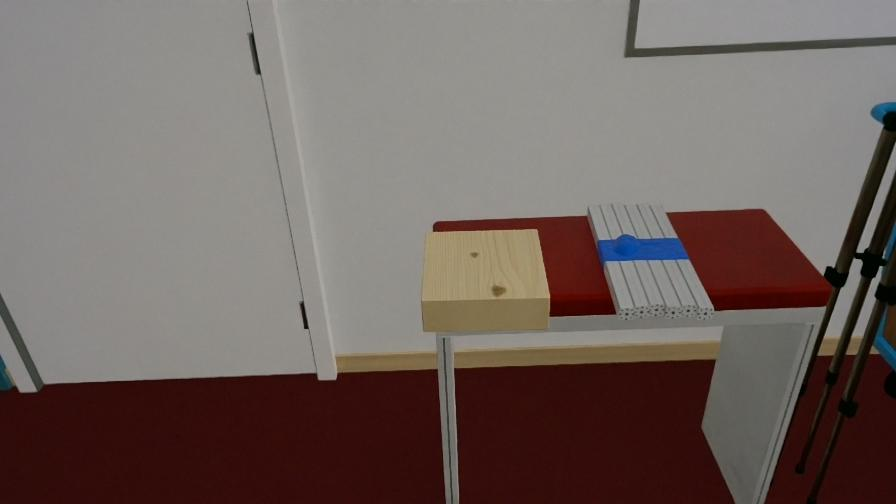

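move:
  base: {"x_m_s":0.3,"for_s":1.33}
  joints: {"torso_pitch_rad":0.4,"head_tilt_rad":0.8}
  cameras: ["head_camera"]

zoom_image:
  camera: "head_camera"
  region: [300, 0, 800, 500]

Scene clock: 52.90 s.
Joint torques (N m): left_arm=[8.98 -0.74 0.75 3.64 -0.09 0.22 -0.07] | right_arm=[7.8 -0.24 -0.59 3.11 -0.23 0.27 -0.06]
External joint torques (N m): left_arm=[-0.42 -1.03 0.72 -0.05 -0.08 -0.16 -0.08] | right_arm=[0.6 0.65 -0.38 0.66 -0.2 0.11 -0.05]
Motor temperatures (°C): left_arm=[30 28 32 35 34 33 37] | right_arm=[34 30 32 30 35 36 34]
Wrist force (N): left_arm=[2.2 1.5 -7.5] | right_arm=[-0.4 1.2 -5.0]
Wrist torque (N m): left_arm=[-0.32 0.28 0.05] | right_arm=[-0.09 0.02 -0.06]
Wrist force, peak (N): left_arm=[2.7 1.7 -8.4] | right_arm=[-2.7 1.3 -5.3]
move: done
base_odometry: x=+0.367 y=+1.253 heading=+0.001
lidar_m: 0.52 1.17 1.55 4.00 2.10 1.48 1.42 1.48 1.98 1.62 0.86 0.93
base_status: done (sent for 1.33 of 1.33 s)
joint_positions: torso_squat_rad=+0.200 torso_shift_rad=+0.000 torso_pitch_rad=+0.400 torso_yaw_rad=+0.000 left_shoulder_pitch_rad=+0.037 left_shoulder_roll_rad=+0.004 left_shoulder_yaw_rad=-0.043 left_elbow_rad=-0.196 left_forearm_roll_rad=-0.014 left_wrist_pitch_rad=+0.002 left_hand_roll_rad=+0.027 left_gripper_m=+0.099 right_shoulder_pitch_rad=-0.040 right_shoulder_roll_rad=-0.021 right_shoulder_yaw_rad=-0.018 right_elbow_rad=-0.235 right_forearm_roll_rad=+0.049 right_wrist_pitch_rad=-0.014 right_hand_roll_rad=+0.035 right_gripper_m=+0.099 head_pan_rad=+0.000 head_tilt_rad=+0.800
joint_status: all done
wheel_motors_off: 0
motor_effort: left_wheel=-7(52) right_wheel=+8(49)
chest: x=-0.1074 y=+0.0001 z=+1.2515 quat_wxyz=(+0.980, +0.000, +0.199, +0.000) (m; base frame)
left_hand: x=-0.3103 y=+0.2200 z=+0.5966 quat_wxyz=(+0.993, -0.002, +0.120, -0.009) (m; base frame)
right_hand: x=-0.2344 y=-0.2359 z=+0.5773 quat_wxyz=(+0.997, -0.008, +0.057, +0.043) (m; base frame)
pictures: head_camera
camera_calibration:
head_camera: T_world_to_cam=[[-0.0163215, -0.999501, -0.0270262, 0.0375365], [-0.909662, 0.0260633, -0.414532, 0.634798], [0.415029, 0.0178189, -0.909634, 1.2472], [0, 0, 0, 1]] pos_world=[0.0604395, -0.00125082, 1.39865]

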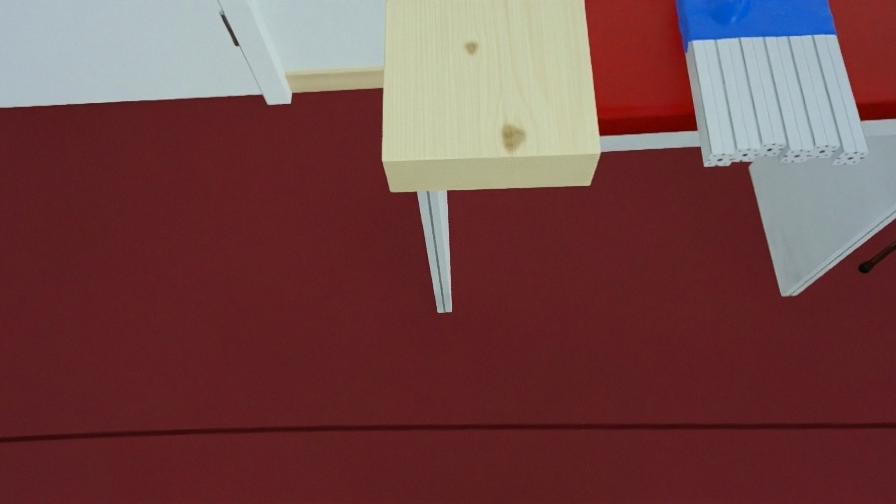

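Scaled by 1.008 from the camera's 896x504 image, which has a finer 1280x720 frame.

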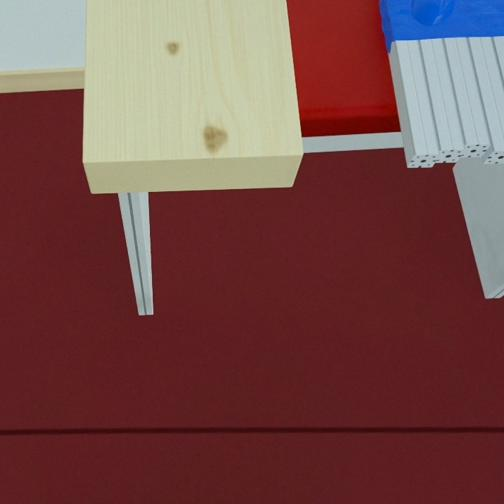

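move:
  joints: {"torso_squat_rad":0.0,"torso_pitch_rad":0.5,"left_shoulder_roll_rad":0.3,"right_shoulder_roll_rad":-0.3,"left_elbow_rad":-1.2,"right_elbow_rad":-1.2,"left_gripper_m":0.05,"right_gripper_m":0.05,"head_tilt_rad":0.6}
  cameras: []

move:
  target: {"side":"left","x":0.36,"y":0.16,"z":0.80,"quat_wxyz":[0.986,-0.0741,-0.149,-0.0112]}
  cameras: []

move:
  target: {"side":"right","x":0.36,"y":-0.22,"z":0.80,"quat_wxyz":[0.986,0.0741,-0.149,0.0112]}

Scene clock: 79.23 s.
Joint torques (N m): left_arm=[3.22 4.04 3.11 -4.55 0.06 -1.42 -0.11] | right_arm=[2.47 -5.99 -3.33 -5.41 -0.02 -1.14 0.01]
External joint torques (N m): left_arm=[0.37 -1.72 0.37 0.72 0.02 -0.2 -0.08] | right_arm=[1.11 0.53 -0.29 0.27 -0.15 0.12 -0.02]
Motor temperatures (°C): left_arm=[31 28 32 36 34 32 37] | right_arm=[34 30 32 30 35 36 34]
Wrist force (N): left_arm=[-3.0 0.1 -6.2] | right_arm=[-4.2 2.5 -3.5]
Wrist torque (N m): left_arm=[-0.25 -0.03 0.06] | right_arm=[-0.20 -0.16 -0.15]
Wrist force, peak (N): left_arm=[2.6 1.6 -8.3] | right_arm=[-3.4 2.6 -5.2]
move: done
base_odometry: x=+0.367 y=+1.253 heading=+0.001
lidar_m: 0.53 1.17 1.56 4.00 2.09 1.49 1.41 1.49 1.98 1.62 0.85 0.93
base_status: not commanded
joint_positions: torso_squat_rad=+0.000 torso_shift_rad=+0.000 torso_pitch_rad=+0.500 torso_yaw_rad=+0.000 left_shoulder_pitch_rad=+0.037 left_shoulder_roll_rad=+0.300 left_shoulder_yaw_rad=-0.043 left_elbow_rad=-1.200 left_forearm_roll_rad=-0.014 left_wrist_pitch_rad=+0.002 left_hand_roll_rad=+0.027 left_gripper_m=+0.050 right_shoulder_pitch_rad=-0.040 right_shoulder_roll_rad=-0.300 right_shoulder_yaw_rad=-0.018 right_elbow_rad=-1.200 right_forearm_roll_rad=+0.049 right_wrist_pitch_rad=-0.014 right_hand_roll_rad=+0.035 right_gripper_m=+0.050 head_pan_rad=+0.000 head_tilt_rad=+0.600
joint_status: all done
wheel_motors_off: 0
motor_effort: left_wheel=-9(10) right_wheel=+7(11)
chest: x=-0.0796 y=+0.0001 z=+1.2520 quat_wxyz=(+0.969, +0.000, +0.247, +0.000) (m; base frame)
left_hand: x=+0.1266 y=+0.3488 z=+0.6811 quat_wxyz=(+0.937, +0.083, -0.319, -0.117) (m; base frame)
right_hand: x=+0.1824 y=-0.3629 z=+0.7031 quat_wxyz=(+0.914, -0.117, -0.360, +0.148) (m; base frame)
pictures: none
No camera images: "cameras" was empty.

Scene clock: 80.67 s.
Joint torques (N m): left_arm=[-11.92 3.44 3.81 -8 -0.11 -1.15 -0.09] | right_arm=[1.86 -5.96 -3.14 -5.76 -0.09 -1.38 -0.1]
External joint torques (N m): left_arm=[1.7 -0.67 0.54 0.93 -0.2 -0.41 -0.07] | right_arm=[0.5 0.56 -0.09 -0.09 -0.22 -0.12 -0.13]
Motor temperatures (°C): left_arm=[31 28 32 36 34 32 37] | right_arm=[34 30 32 30 35 36 34]
Wrist force (N): left_arm=[-0.9 1.9 -7.3] | right_arm=[-4.9 2.6 -3.7]
Wrist torque (N m): left_arm=[-0.32 0.10 0.10] | right_arm=[-0.18 -0.22 -0.14]
Wrist force, peak (N): left_arm=[-1.0 2.8 -7.8] | right_arm=[-4.8 2.9 -3.9]
move: done
base_odometry: x=+0.367 y=+1.253 heading=+0.001
lidar_m: 0.52 1.17 1.55 3.99 2.08 1.48 1.41 1.49 1.98 1.62 0.85 0.94
base_status: not commanded
joint_positions: torso_squat_rad=+0.000 torso_shift_rad=+0.000 torso_pitch_rad=+0.500 torso_yaw_rad=+0.000 left_shoulder_pitch_rad=-0.718 left_shoulder_roll_rad=+0.326 left_shoulder_yaw_rad=-0.191 left_elbow_rad=-1.364 left_forearm_roll_rad=+0.356 left_wrist_pitch_rad=+1.167 left_hand_roll_rad=+0.319 left_gripper_m=+0.050 right_shoulder_pitch_rad=-0.040 right_shoulder_roll_rad=-0.300 right_shoulder_yaw_rad=-0.018 right_elbow_rad=-1.200 right_forearm_roll_rad=+0.049 right_wrist_pitch_rad=-0.014 right_hand_roll_rad=+0.035 right_gripper_m=+0.050 head_pan_rad=+0.000 head_tilt_rad=+0.600
joint_status: all done
wheel_motors_off: 0
motor_effort: left_wheel=-10(11) right_wheel=+8(10)
chest: x=-0.0796 y=+0.0001 z=+1.2520 quat_wxyz=(+0.969, +0.000, +0.247, +0.000) (m; base frame)
left_hand: x=+0.3601 y=+0.1599 z=+0.8004 quat_wxyz=(+0.986, -0.074, -0.149, -0.011) (m; base frame)
left_hand_status: reached (checked arc, planned for 1.1 s): 0 mm and 0.0 deg off.
right_hand: x=+0.1823 y=-0.3629 z=+0.7031 quat_wxyz=(+0.914, -0.117, -0.360, +0.148) (m; base frame)
pictures: none
No camera images: "cameras" was empty.

Scene clock: 82.07 s.
Joint torques (N m): left_arm=[-12.41 3.11 3.71 -8.15 -0.05 -1.2 0] | right_arm=[-11 -8.7 -2.87 -8.05 0.36 -0.74 -0.03]
External joint torques (N m): left_arm=[1.21 -1 0.44 0.78 -0.15 -0.47 0.02] | right_arm=[1.36 -1.68 0.8 0.12 0.27 -0.08 -0.04]
Motor temperatures (°C): left_arm=[31 28 32 36 34 32 37] | right_arm=[34 30 32 30 35 36 34]
Wrist force (N): left_arm=[-1.0 3.0 -7.7] | right_arm=[-2.7 0.0 -4.7]
Wrist torque (N m): left_arm=[-0.42 0.12 0.10] | right_arm=[-0.06 -0.12 -0.10]
Wrist force, peak (N): left_arm=[-1.0 2.4 -8.1] | right_arm=[-6.0 3.2 -3.2]
move: done
base_odometry: x=+0.367 y=+1.253 heading=+0.001
lidar_m: 0.52 1.17 1.56 3.99 2.08 1.48 1.42 1.49 1.97 1.62 0.86 0.93
base_status: not commanded
joint_positions: torso_squat_rad=+0.000 torso_shift_rad=+0.000 torso_pitch_rad=+0.500 torso_yaw_rad=+0.000 left_shoulder_pitch_rad=-0.718 left_shoulder_roll_rad=+0.326 left_shoulder_yaw_rad=-0.191 left_elbow_rad=-1.364 left_forearm_roll_rad=+0.356 left_wrist_pitch_rad=+1.167 left_hand_roll_rad=+0.319 left_gripper_m=+0.050 right_shoulder_pitch_rad=-0.672 right_shoulder_roll_rad=-0.408 right_shoulder_yaw_rad=+0.093 right_elbow_rad=-1.360 right_forearm_roll_rad=-0.465 right_wrist_pitch_rad=+1.154 right_hand_roll_rad=-0.182 right_gripper_m=+0.050 head_pan_rad=+0.000 head_tilt_rad=+0.600
joint_status: all done
wheel_motors_off: 0
motor_effort: left_wheel=-9(9) right_wheel=+7(15)
chest: x=-0.0796 y=+0.0001 z=+1.2520 quat_wxyz=(+0.969, +0.000, +0.247, +0.000) (m; base frame)
left_hand: x=+0.3600 y=+0.1600 z=+0.8003 quat_wxyz=(+0.986, -0.074, -0.149, -0.011) (m; base frame)
right_hand: x=+0.3600 y=-0.2197 z=+0.8003 quat_wxyz=(+0.986, +0.074, -0.149, +0.011) (m; base frame)
right_hand_status: reached (checked arc, planned for 1.1 s): 0 mm and 0.1 deg off.
pictures: head_camera, left_wrist_camera, right_wrist_camera
camera_calibration:
head_camera: T_world_to_cam=[[-0.013451, -0.999504, -0.0284699, 0.0399336], [-0.863684, 0.0259611, -0.503364, 0.795628], [0.503854, 0.0178183, -0.863605, 1.15104], [0, 0, 0, 1]] pos_world=[0.107753, -0.00125112, 1.39567]
left_wrist_camera: T_world_to_cam=[[0.958549, 0.0254173, 0.283793, -0.576814], [-0.146933, -0.809269, 0.568765, -0.243751], [0.244121, -0.586888, -0.771989, 0.696341], [0, 0, 0, 1]] pos_world=[0.347097, 0.226075, 0.839901]
right_wrist_camera: T_world_to_cam=[[-0.945424, -0.0242737, -0.324939, 0.593832], [-0.222829, 0.775758, 0.590379, -0.19473], [0.237743, 0.630564, -0.738829, 0.716447], [0, 0, 0, 1]] pos_world=[0.347701, -0.286288, 0.837255]

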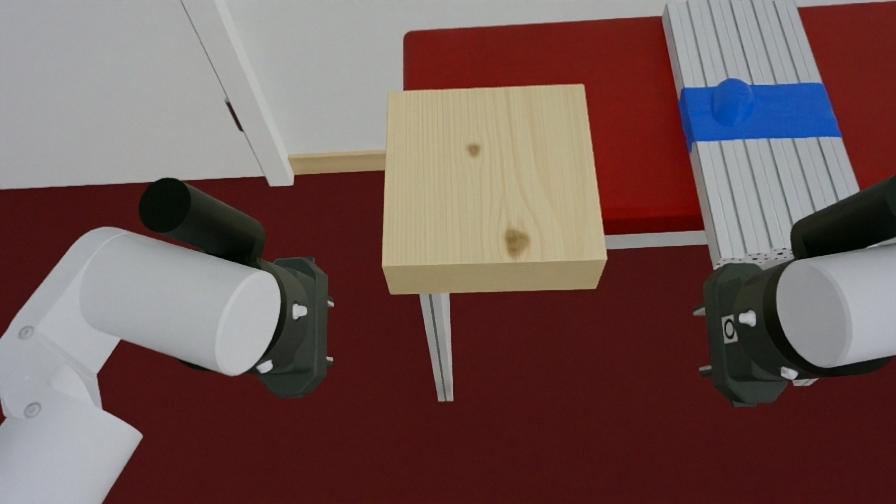

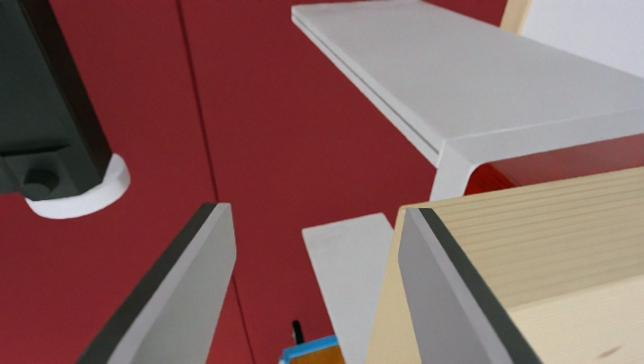

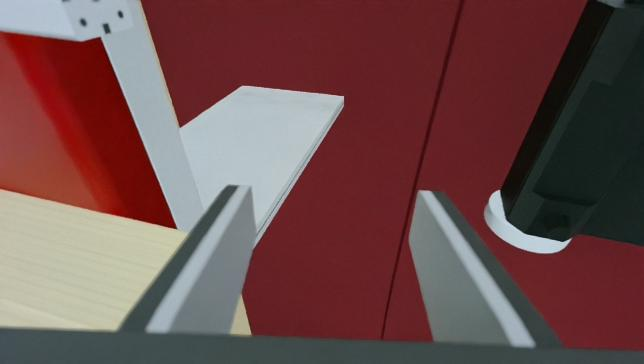

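move:
  base: {"x_m_s":0.15,"for_s":1.27}

Scene clock: 86.33 s.
Joint torques (N m): left_arm=[-12.5 3.13 3.32 -8.26 -0.17 -1.11 0] | right_arm=[-12.44 -8.54 -2.65 -8.4 0.24 -0.79 -0.08]
External joint torques (N m): left_arm=[1.11 -0.98 0.05 0.67 -0.26 -0.37 0.02] | right_arm=[-0.09 -1.52 1.02 -0.24 0.15 -0.14 -0.1]
Motor temperatures (°C): left_arm=[31 28 32 36 34 32 37] | right_arm=[34 30 32 30 35 36 34]
Wrist force (N): left_arm=[-1.0 2.6 -6.7] | right_arm=[-2.5 -0.2 -4.8]
Wrist torque (N m): left_arm=[-0.38 0.07 0.10] | right_arm=[-0.03 -0.11 -0.11]
Wrist force, peak (N): left_arm=[-1.4 2.1 -8.1] | right_arm=[-2.8 0.0 -5.3]
move: done
base_odometry: x=+0.557 y=+1.253 heading=+0.000
lidar_m: 0.33 0.97 1.29 3.34 2.37 1.68 1.61 1.68 2.23 1.21 0.75 0.92
base_status: done (sent for 1.27 of 1.27 s)
joint_positions: torso_squat_rad=+0.000 torso_shift_rad=+0.000 torso_pitch_rad=+0.500 torso_yaw_rad=+0.000 left_shoulder_pitch_rad=-0.718 left_shoulder_roll_rad=+0.326 left_shoulder_yaw_rad=-0.191 left_elbow_rad=-1.364 left_forearm_roll_rad=+0.356 left_wrist_pitch_rad=+1.167 left_hand_roll_rad=+0.319 left_gripper_m=+0.050 right_shoulder_pitch_rad=-0.671 right_shoulder_roll_rad=-0.408 right_shoulder_yaw_rad=+0.093 right_elbow_rad=-1.359 right_forearm_roll_rad=-0.465 right_wrist_pitch_rad=+1.154 right_hand_roll_rad=-0.182 right_gripper_m=+0.050 head_pan_rad=+0.000 head_tilt_rad=+0.600
joint_status: not commanded
wheel_motors_off: 0
motor_effort: left_wheel=-7(22) right_wheel=+9(33)
chest: x=-0.0796 y=+0.0001 z=+1.2520 quat_wxyz=(+0.969, +0.000, +0.247, +0.000) (m; base frame)
left_hand: x=+0.3600 y=+0.1600 z=+0.8003 quat_wxyz=(+0.986, -0.074, -0.149, -0.011) (m; base frame)
right_hand: x=+0.3599 y=-0.2198 z=+0.8002 quat_wxyz=(+0.986, +0.074, -0.149, +0.011) (m; base frame)
pictures: head_camera, left_wrist_camera, right_wrist_camera
camera_calibration:
head_camera: T_world_to_cam=[[-0.0134536, -0.999504, -0.0284708, 0.0399364], [-0.863728, 0.0259622, -0.503289, 0.795615], [0.503778, 0.0178199, -0.863649, 1.15106], [0, 0, 0, 1]] pos_world=[0.107853, -0.00125112, 1.39567]
left_wrist_camera: T_world_to_cam=[[0.95859, 0.0254601, 0.283648, -0.576716], [-0.146818, -0.809257, 0.568812, -0.243833], [0.244026, -0.586903, -0.772008, 0.696393], [0, 0, 0, 1]] pos_world=[0.347097, 0.226075, 0.839901]
right_wrist_camera: T_world_to_cam=[[-0.94554, -0.0241898, -0.324605, 0.593487], [-0.222535, 0.775822, 0.590405, -0.194722], [0.237554, 0.630488, -0.738954, 0.71661], [0, 0, 0, 1]] pos_world=[0.347599, -0.286388, 0.837156]

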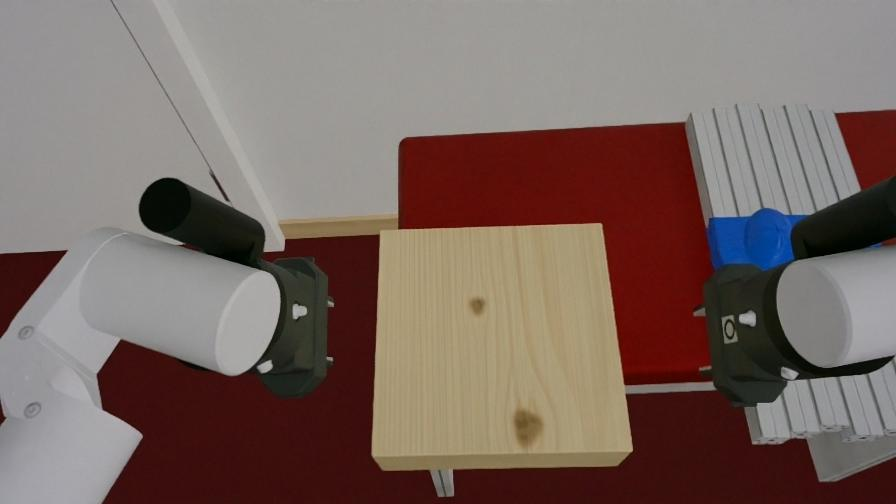

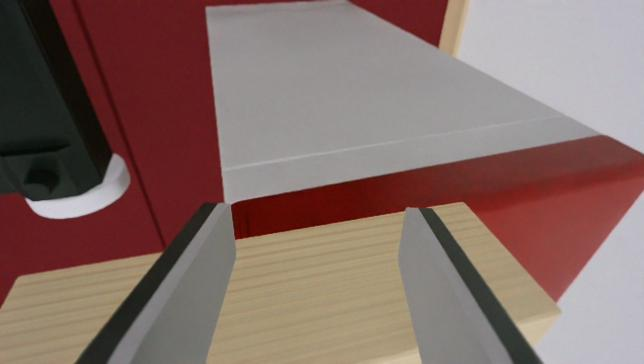

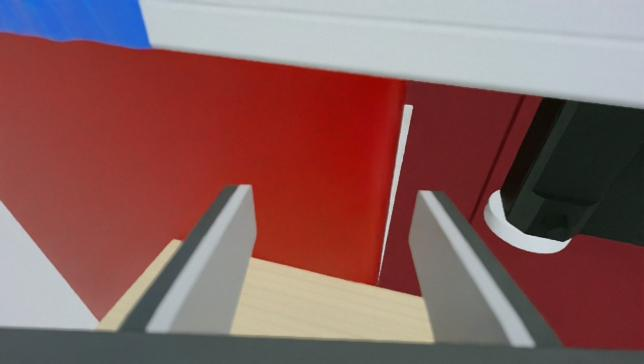

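move:
  target: {"side":"left","x":0.36,"y":0.094,"z":0.79,"quat_wxyz":[0.986,-0.0741,-0.149,-0.0112]}
  cameras: ["left_wrist_camera"]

move:
  target: {"side":"right","x":0.36,"y":-0.167,"z":0.79,"quat_wxyz":[0.986,0.0741,-0.149,0.0112]}

Scene clock: 89.30 s.
Joint torques (N m): left_arm=[-14.02 -0.74 2.1 -8.81 0.53 -1.48 0.01] | right_arm=[-12.72 -7.95 -3.22 -8.69 0.11 -0.57 0.04]
External joint torques (N m): left_arm=[0.56 -1.94 -0.19 0.25 0.51 -0.74 0.03] | right_arm=[-0.37 -0.93 0.46 -0.52 0.02 0.08 0.02]
Motor temperatures (°C): left_arm=[31 28 32 36 34 33 37] | right_arm=[34 30 32 30 35 36 34]
Wrist force (N): left_arm=[-1.3 4.2 -6.2] | right_arm=[-2.9 -0.1 -4.6]
Wrist torque (N m): left_arm=[-0.23 0.17 0.04] | right_arm=[-0.03 -0.11 -0.13]
Wrist force, peak (N): left_arm=[1.2 19.7 2.2] | right_arm=[-2.7 0.1 -5.5]
move: done
base_odometry: x=+0.557 y=+1.253 heading=+0.000
lidar_m: 0.33 0.98 1.29 3.36 2.38 1.68 1.61 1.67 2.24 1.21 0.73 0.92
base_status: not commanded
joint_positions: torso_squat_rad=+0.000 torso_shift_rad=+0.000 torso_pitch_rad=+0.500 torso_yaw_rad=+0.000 left_shoulder_pitch_rad=-0.797 left_shoulder_roll_rad=+0.204 left_shoulder_yaw_rad=-0.270 left_elbow_rad=-1.252 left_forearm_roll_rad=+0.235 left_wrist_pitch_rad=+1.129 left_hand_roll_rad=+0.430 left_gripper_m=+0.050 right_shoulder_pitch_rad=-0.671 right_shoulder_roll_rad=-0.408 right_shoulder_yaw_rad=+0.093 right_elbow_rad=-1.359 right_forearm_roll_rad=-0.465 right_wrist_pitch_rad=+1.154 right_hand_roll_rad=-0.182 right_gripper_m=+0.050 head_pan_rad=+0.000 head_tilt_rad=+0.600
joint_status: all done
wheel_motors_off: 0
motor_effort: left_wheel=-7(11) right_wheel=+6(14)
chest: x=-0.0797 y=+0.0001 z=+1.2521 quat_wxyz=(+0.969, +0.000, +0.247, +0.000) (m; base frame)
left_hand: x=+0.3601 y=+0.0943 z=+0.7901 quat_wxyz=(+0.986, -0.074, -0.149, -0.011) (m; base frame)
left_hand_status: reached (checked arc, planned for 0.4 s): 0 mm and 0.0 deg off.
right_hand: x=+0.3599 y=-0.2199 z=+0.8002 quat_wxyz=(+0.986, +0.074, -0.149, +0.011) (m; base frame)
pictures: left_wrist_camera
camera_calibration:
left_wrist_camera: T_world_to_cam=[[0.958633, 0.0255491, 0.283494, -0.572176], [-0.146539, -0.809543, 0.568478, -0.291015], [0.244025, -0.586505, -0.772311, 0.650199], [0, 0, 0, 1]] pos_world=[0.347198, 0.160375, 0.8298]

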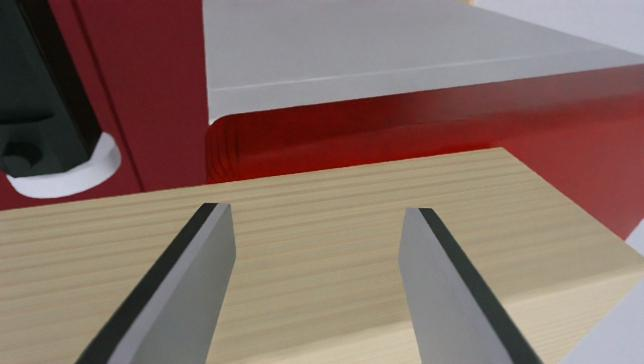

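Scene clock: 89.97 s.
Joint torques (N m): left_arm=[-13.95 -1.05 1.99 -8.83 0.5 -1.46 -0.03] | right_arm=[-13.66 -5.56 -3.09 -8.5 0.08 -0.52 0.21]
External joint torques (N m): left_arm=[0.63 -2.25 -0.3 0.23 0.47 -0.73 -0.01] | right_arm=[-0.63 -0.94 -0.22 -0.13 -0.06 0.14 0.19]
Motor temperatures (°C): left_arm=[31 28 32 36 34 33 37] | right_arm=[34 30 32 30 35 36 34]
Wrist force (N): left_arm=[-1.2 4.0 -7.4] | right_arm=[-2.6 -0.1 -4.9]
Wrist torque (N m): left_arm=[-0.24 0.07 0.02] | right_arm=[-0.03 -0.08 -0.09]
Wrist force, peak (N): left_arm=[-1.3 4.5 -7.8] | right_arm=[-3.1 1.0 -5.5]
move: done
base_odometry: x=+0.557 y=+1.253 heading=+0.000
lidar_m: 0.33 0.98 1.30 3.36 2.38 1.68 1.60 1.68 2.23 1.21 0.74 0.94
base_status: not commanded
joint_positions: torso_squat_rad=+0.000 torso_shift_rad=+0.000 torso_pitch_rad=+0.500 torso_yaw_rad=+0.000 left_shoulder_pitch_rad=-0.797 left_shoulder_roll_rad=+0.204 left_shoulder_yaw_rad=-0.270 left_elbow_rad=-1.252 left_forearm_roll_rad=+0.235 left_wrist_pitch_rad=+1.129 left_hand_roll_rad=+0.430 left_gripper_m=+0.050 right_shoulder_pitch_rad=-0.714 right_shoulder_roll_rad=-0.314 right_shoulder_yaw_rad=+0.163 right_elbow_rad=-1.320 right_forearm_roll_rad=-0.356 right_wrist_pitch_rad=+1.134 right_hand_roll_rad=-0.275 right_gripper_m=+0.050 head_pan_rad=+0.000 head_tilt_rad=+0.600
joint_status: all done
wheel_motors_off: 0
motor_effort: left_wheel=-7(8) right_wheel=+8(10)
chest: x=-0.0797 y=+0.0001 z=+1.2521 quat_wxyz=(+0.969, +0.000, +0.247, +0.000) (m; base frame)
left_hand: x=+0.3601 y=+0.0943 z=+0.7901 quat_wxyz=(+0.986, -0.074, -0.149, -0.011) (m; base frame)
right_hand: x=+0.3595 y=-0.1668 z=+0.7904 quat_wxyz=(+0.986, +0.074, -0.149, +0.011) (m; base frame)
right_hand_status: reached (checked arc, planned for 0.4 s): 1 mm and 0.0 deg off.
pictures: head_camera, left_wrist_camera, right_wrist_camera
camera_calibration:
head_camera: T_world_to_cam=[[-0.0134512, -0.999504, -0.02847, 0.0400337], [-0.863684, 0.0259613, -0.503364, 0.795626], [0.503854, 0.0178183, -0.863605, 1.15104], [0, 0, 0, 1]] pos_world=[0.107753, -0.00115112, 1.39567]
left_wrist_camera: T_world_to_cam=[[0.958633, 0.0255491, 0.283494, -0.572176], [-0.146539, -0.809543, 0.568478, -0.291015], [0.244025, -0.586505, -0.772311, 0.650199], [0, 0, 0, 1]] pos_world=[0.347198, 0.160375, 0.8298]
right_wrist_camera: T_world_to_cam=[[-0.945631, -0.0251591, -0.324266, 0.590827], [-0.223107, 0.775624, 0.590449, -0.230005], [0.236653, 0.630693, -0.739068, 0.676481], [0, 0, 0, 1]] pos_world=[0.347298, -0.23339, 0.827357]

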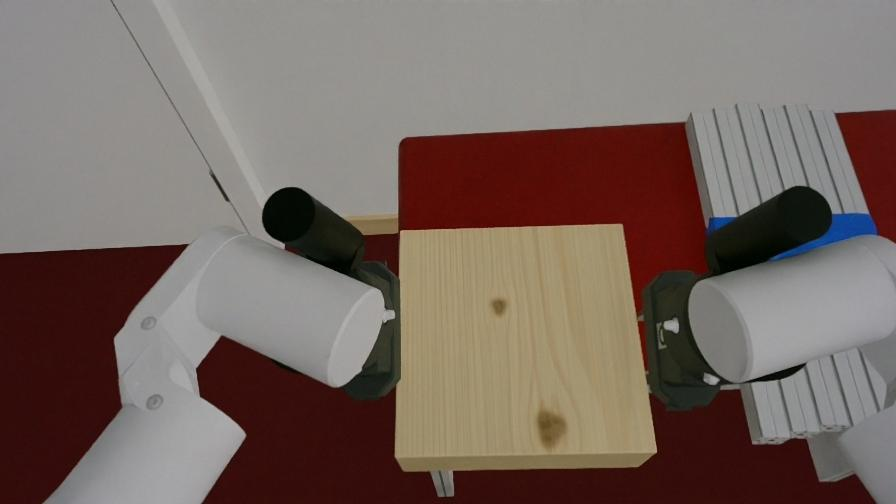

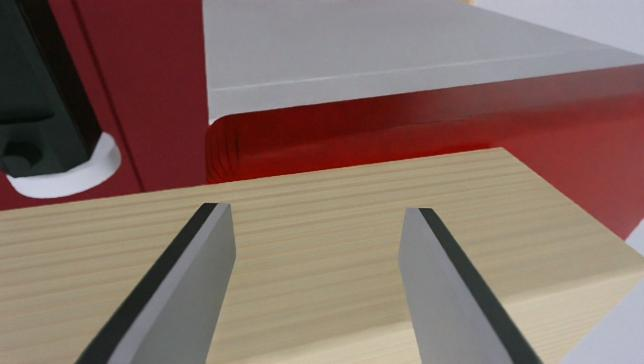

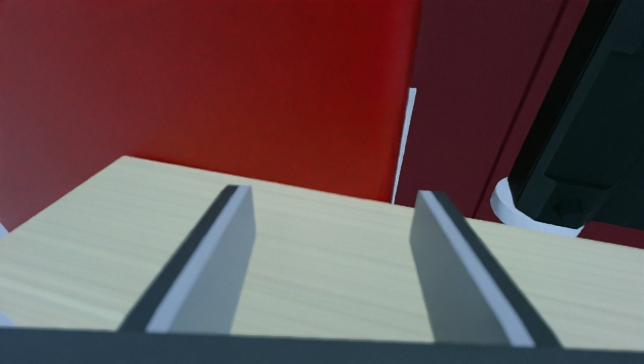

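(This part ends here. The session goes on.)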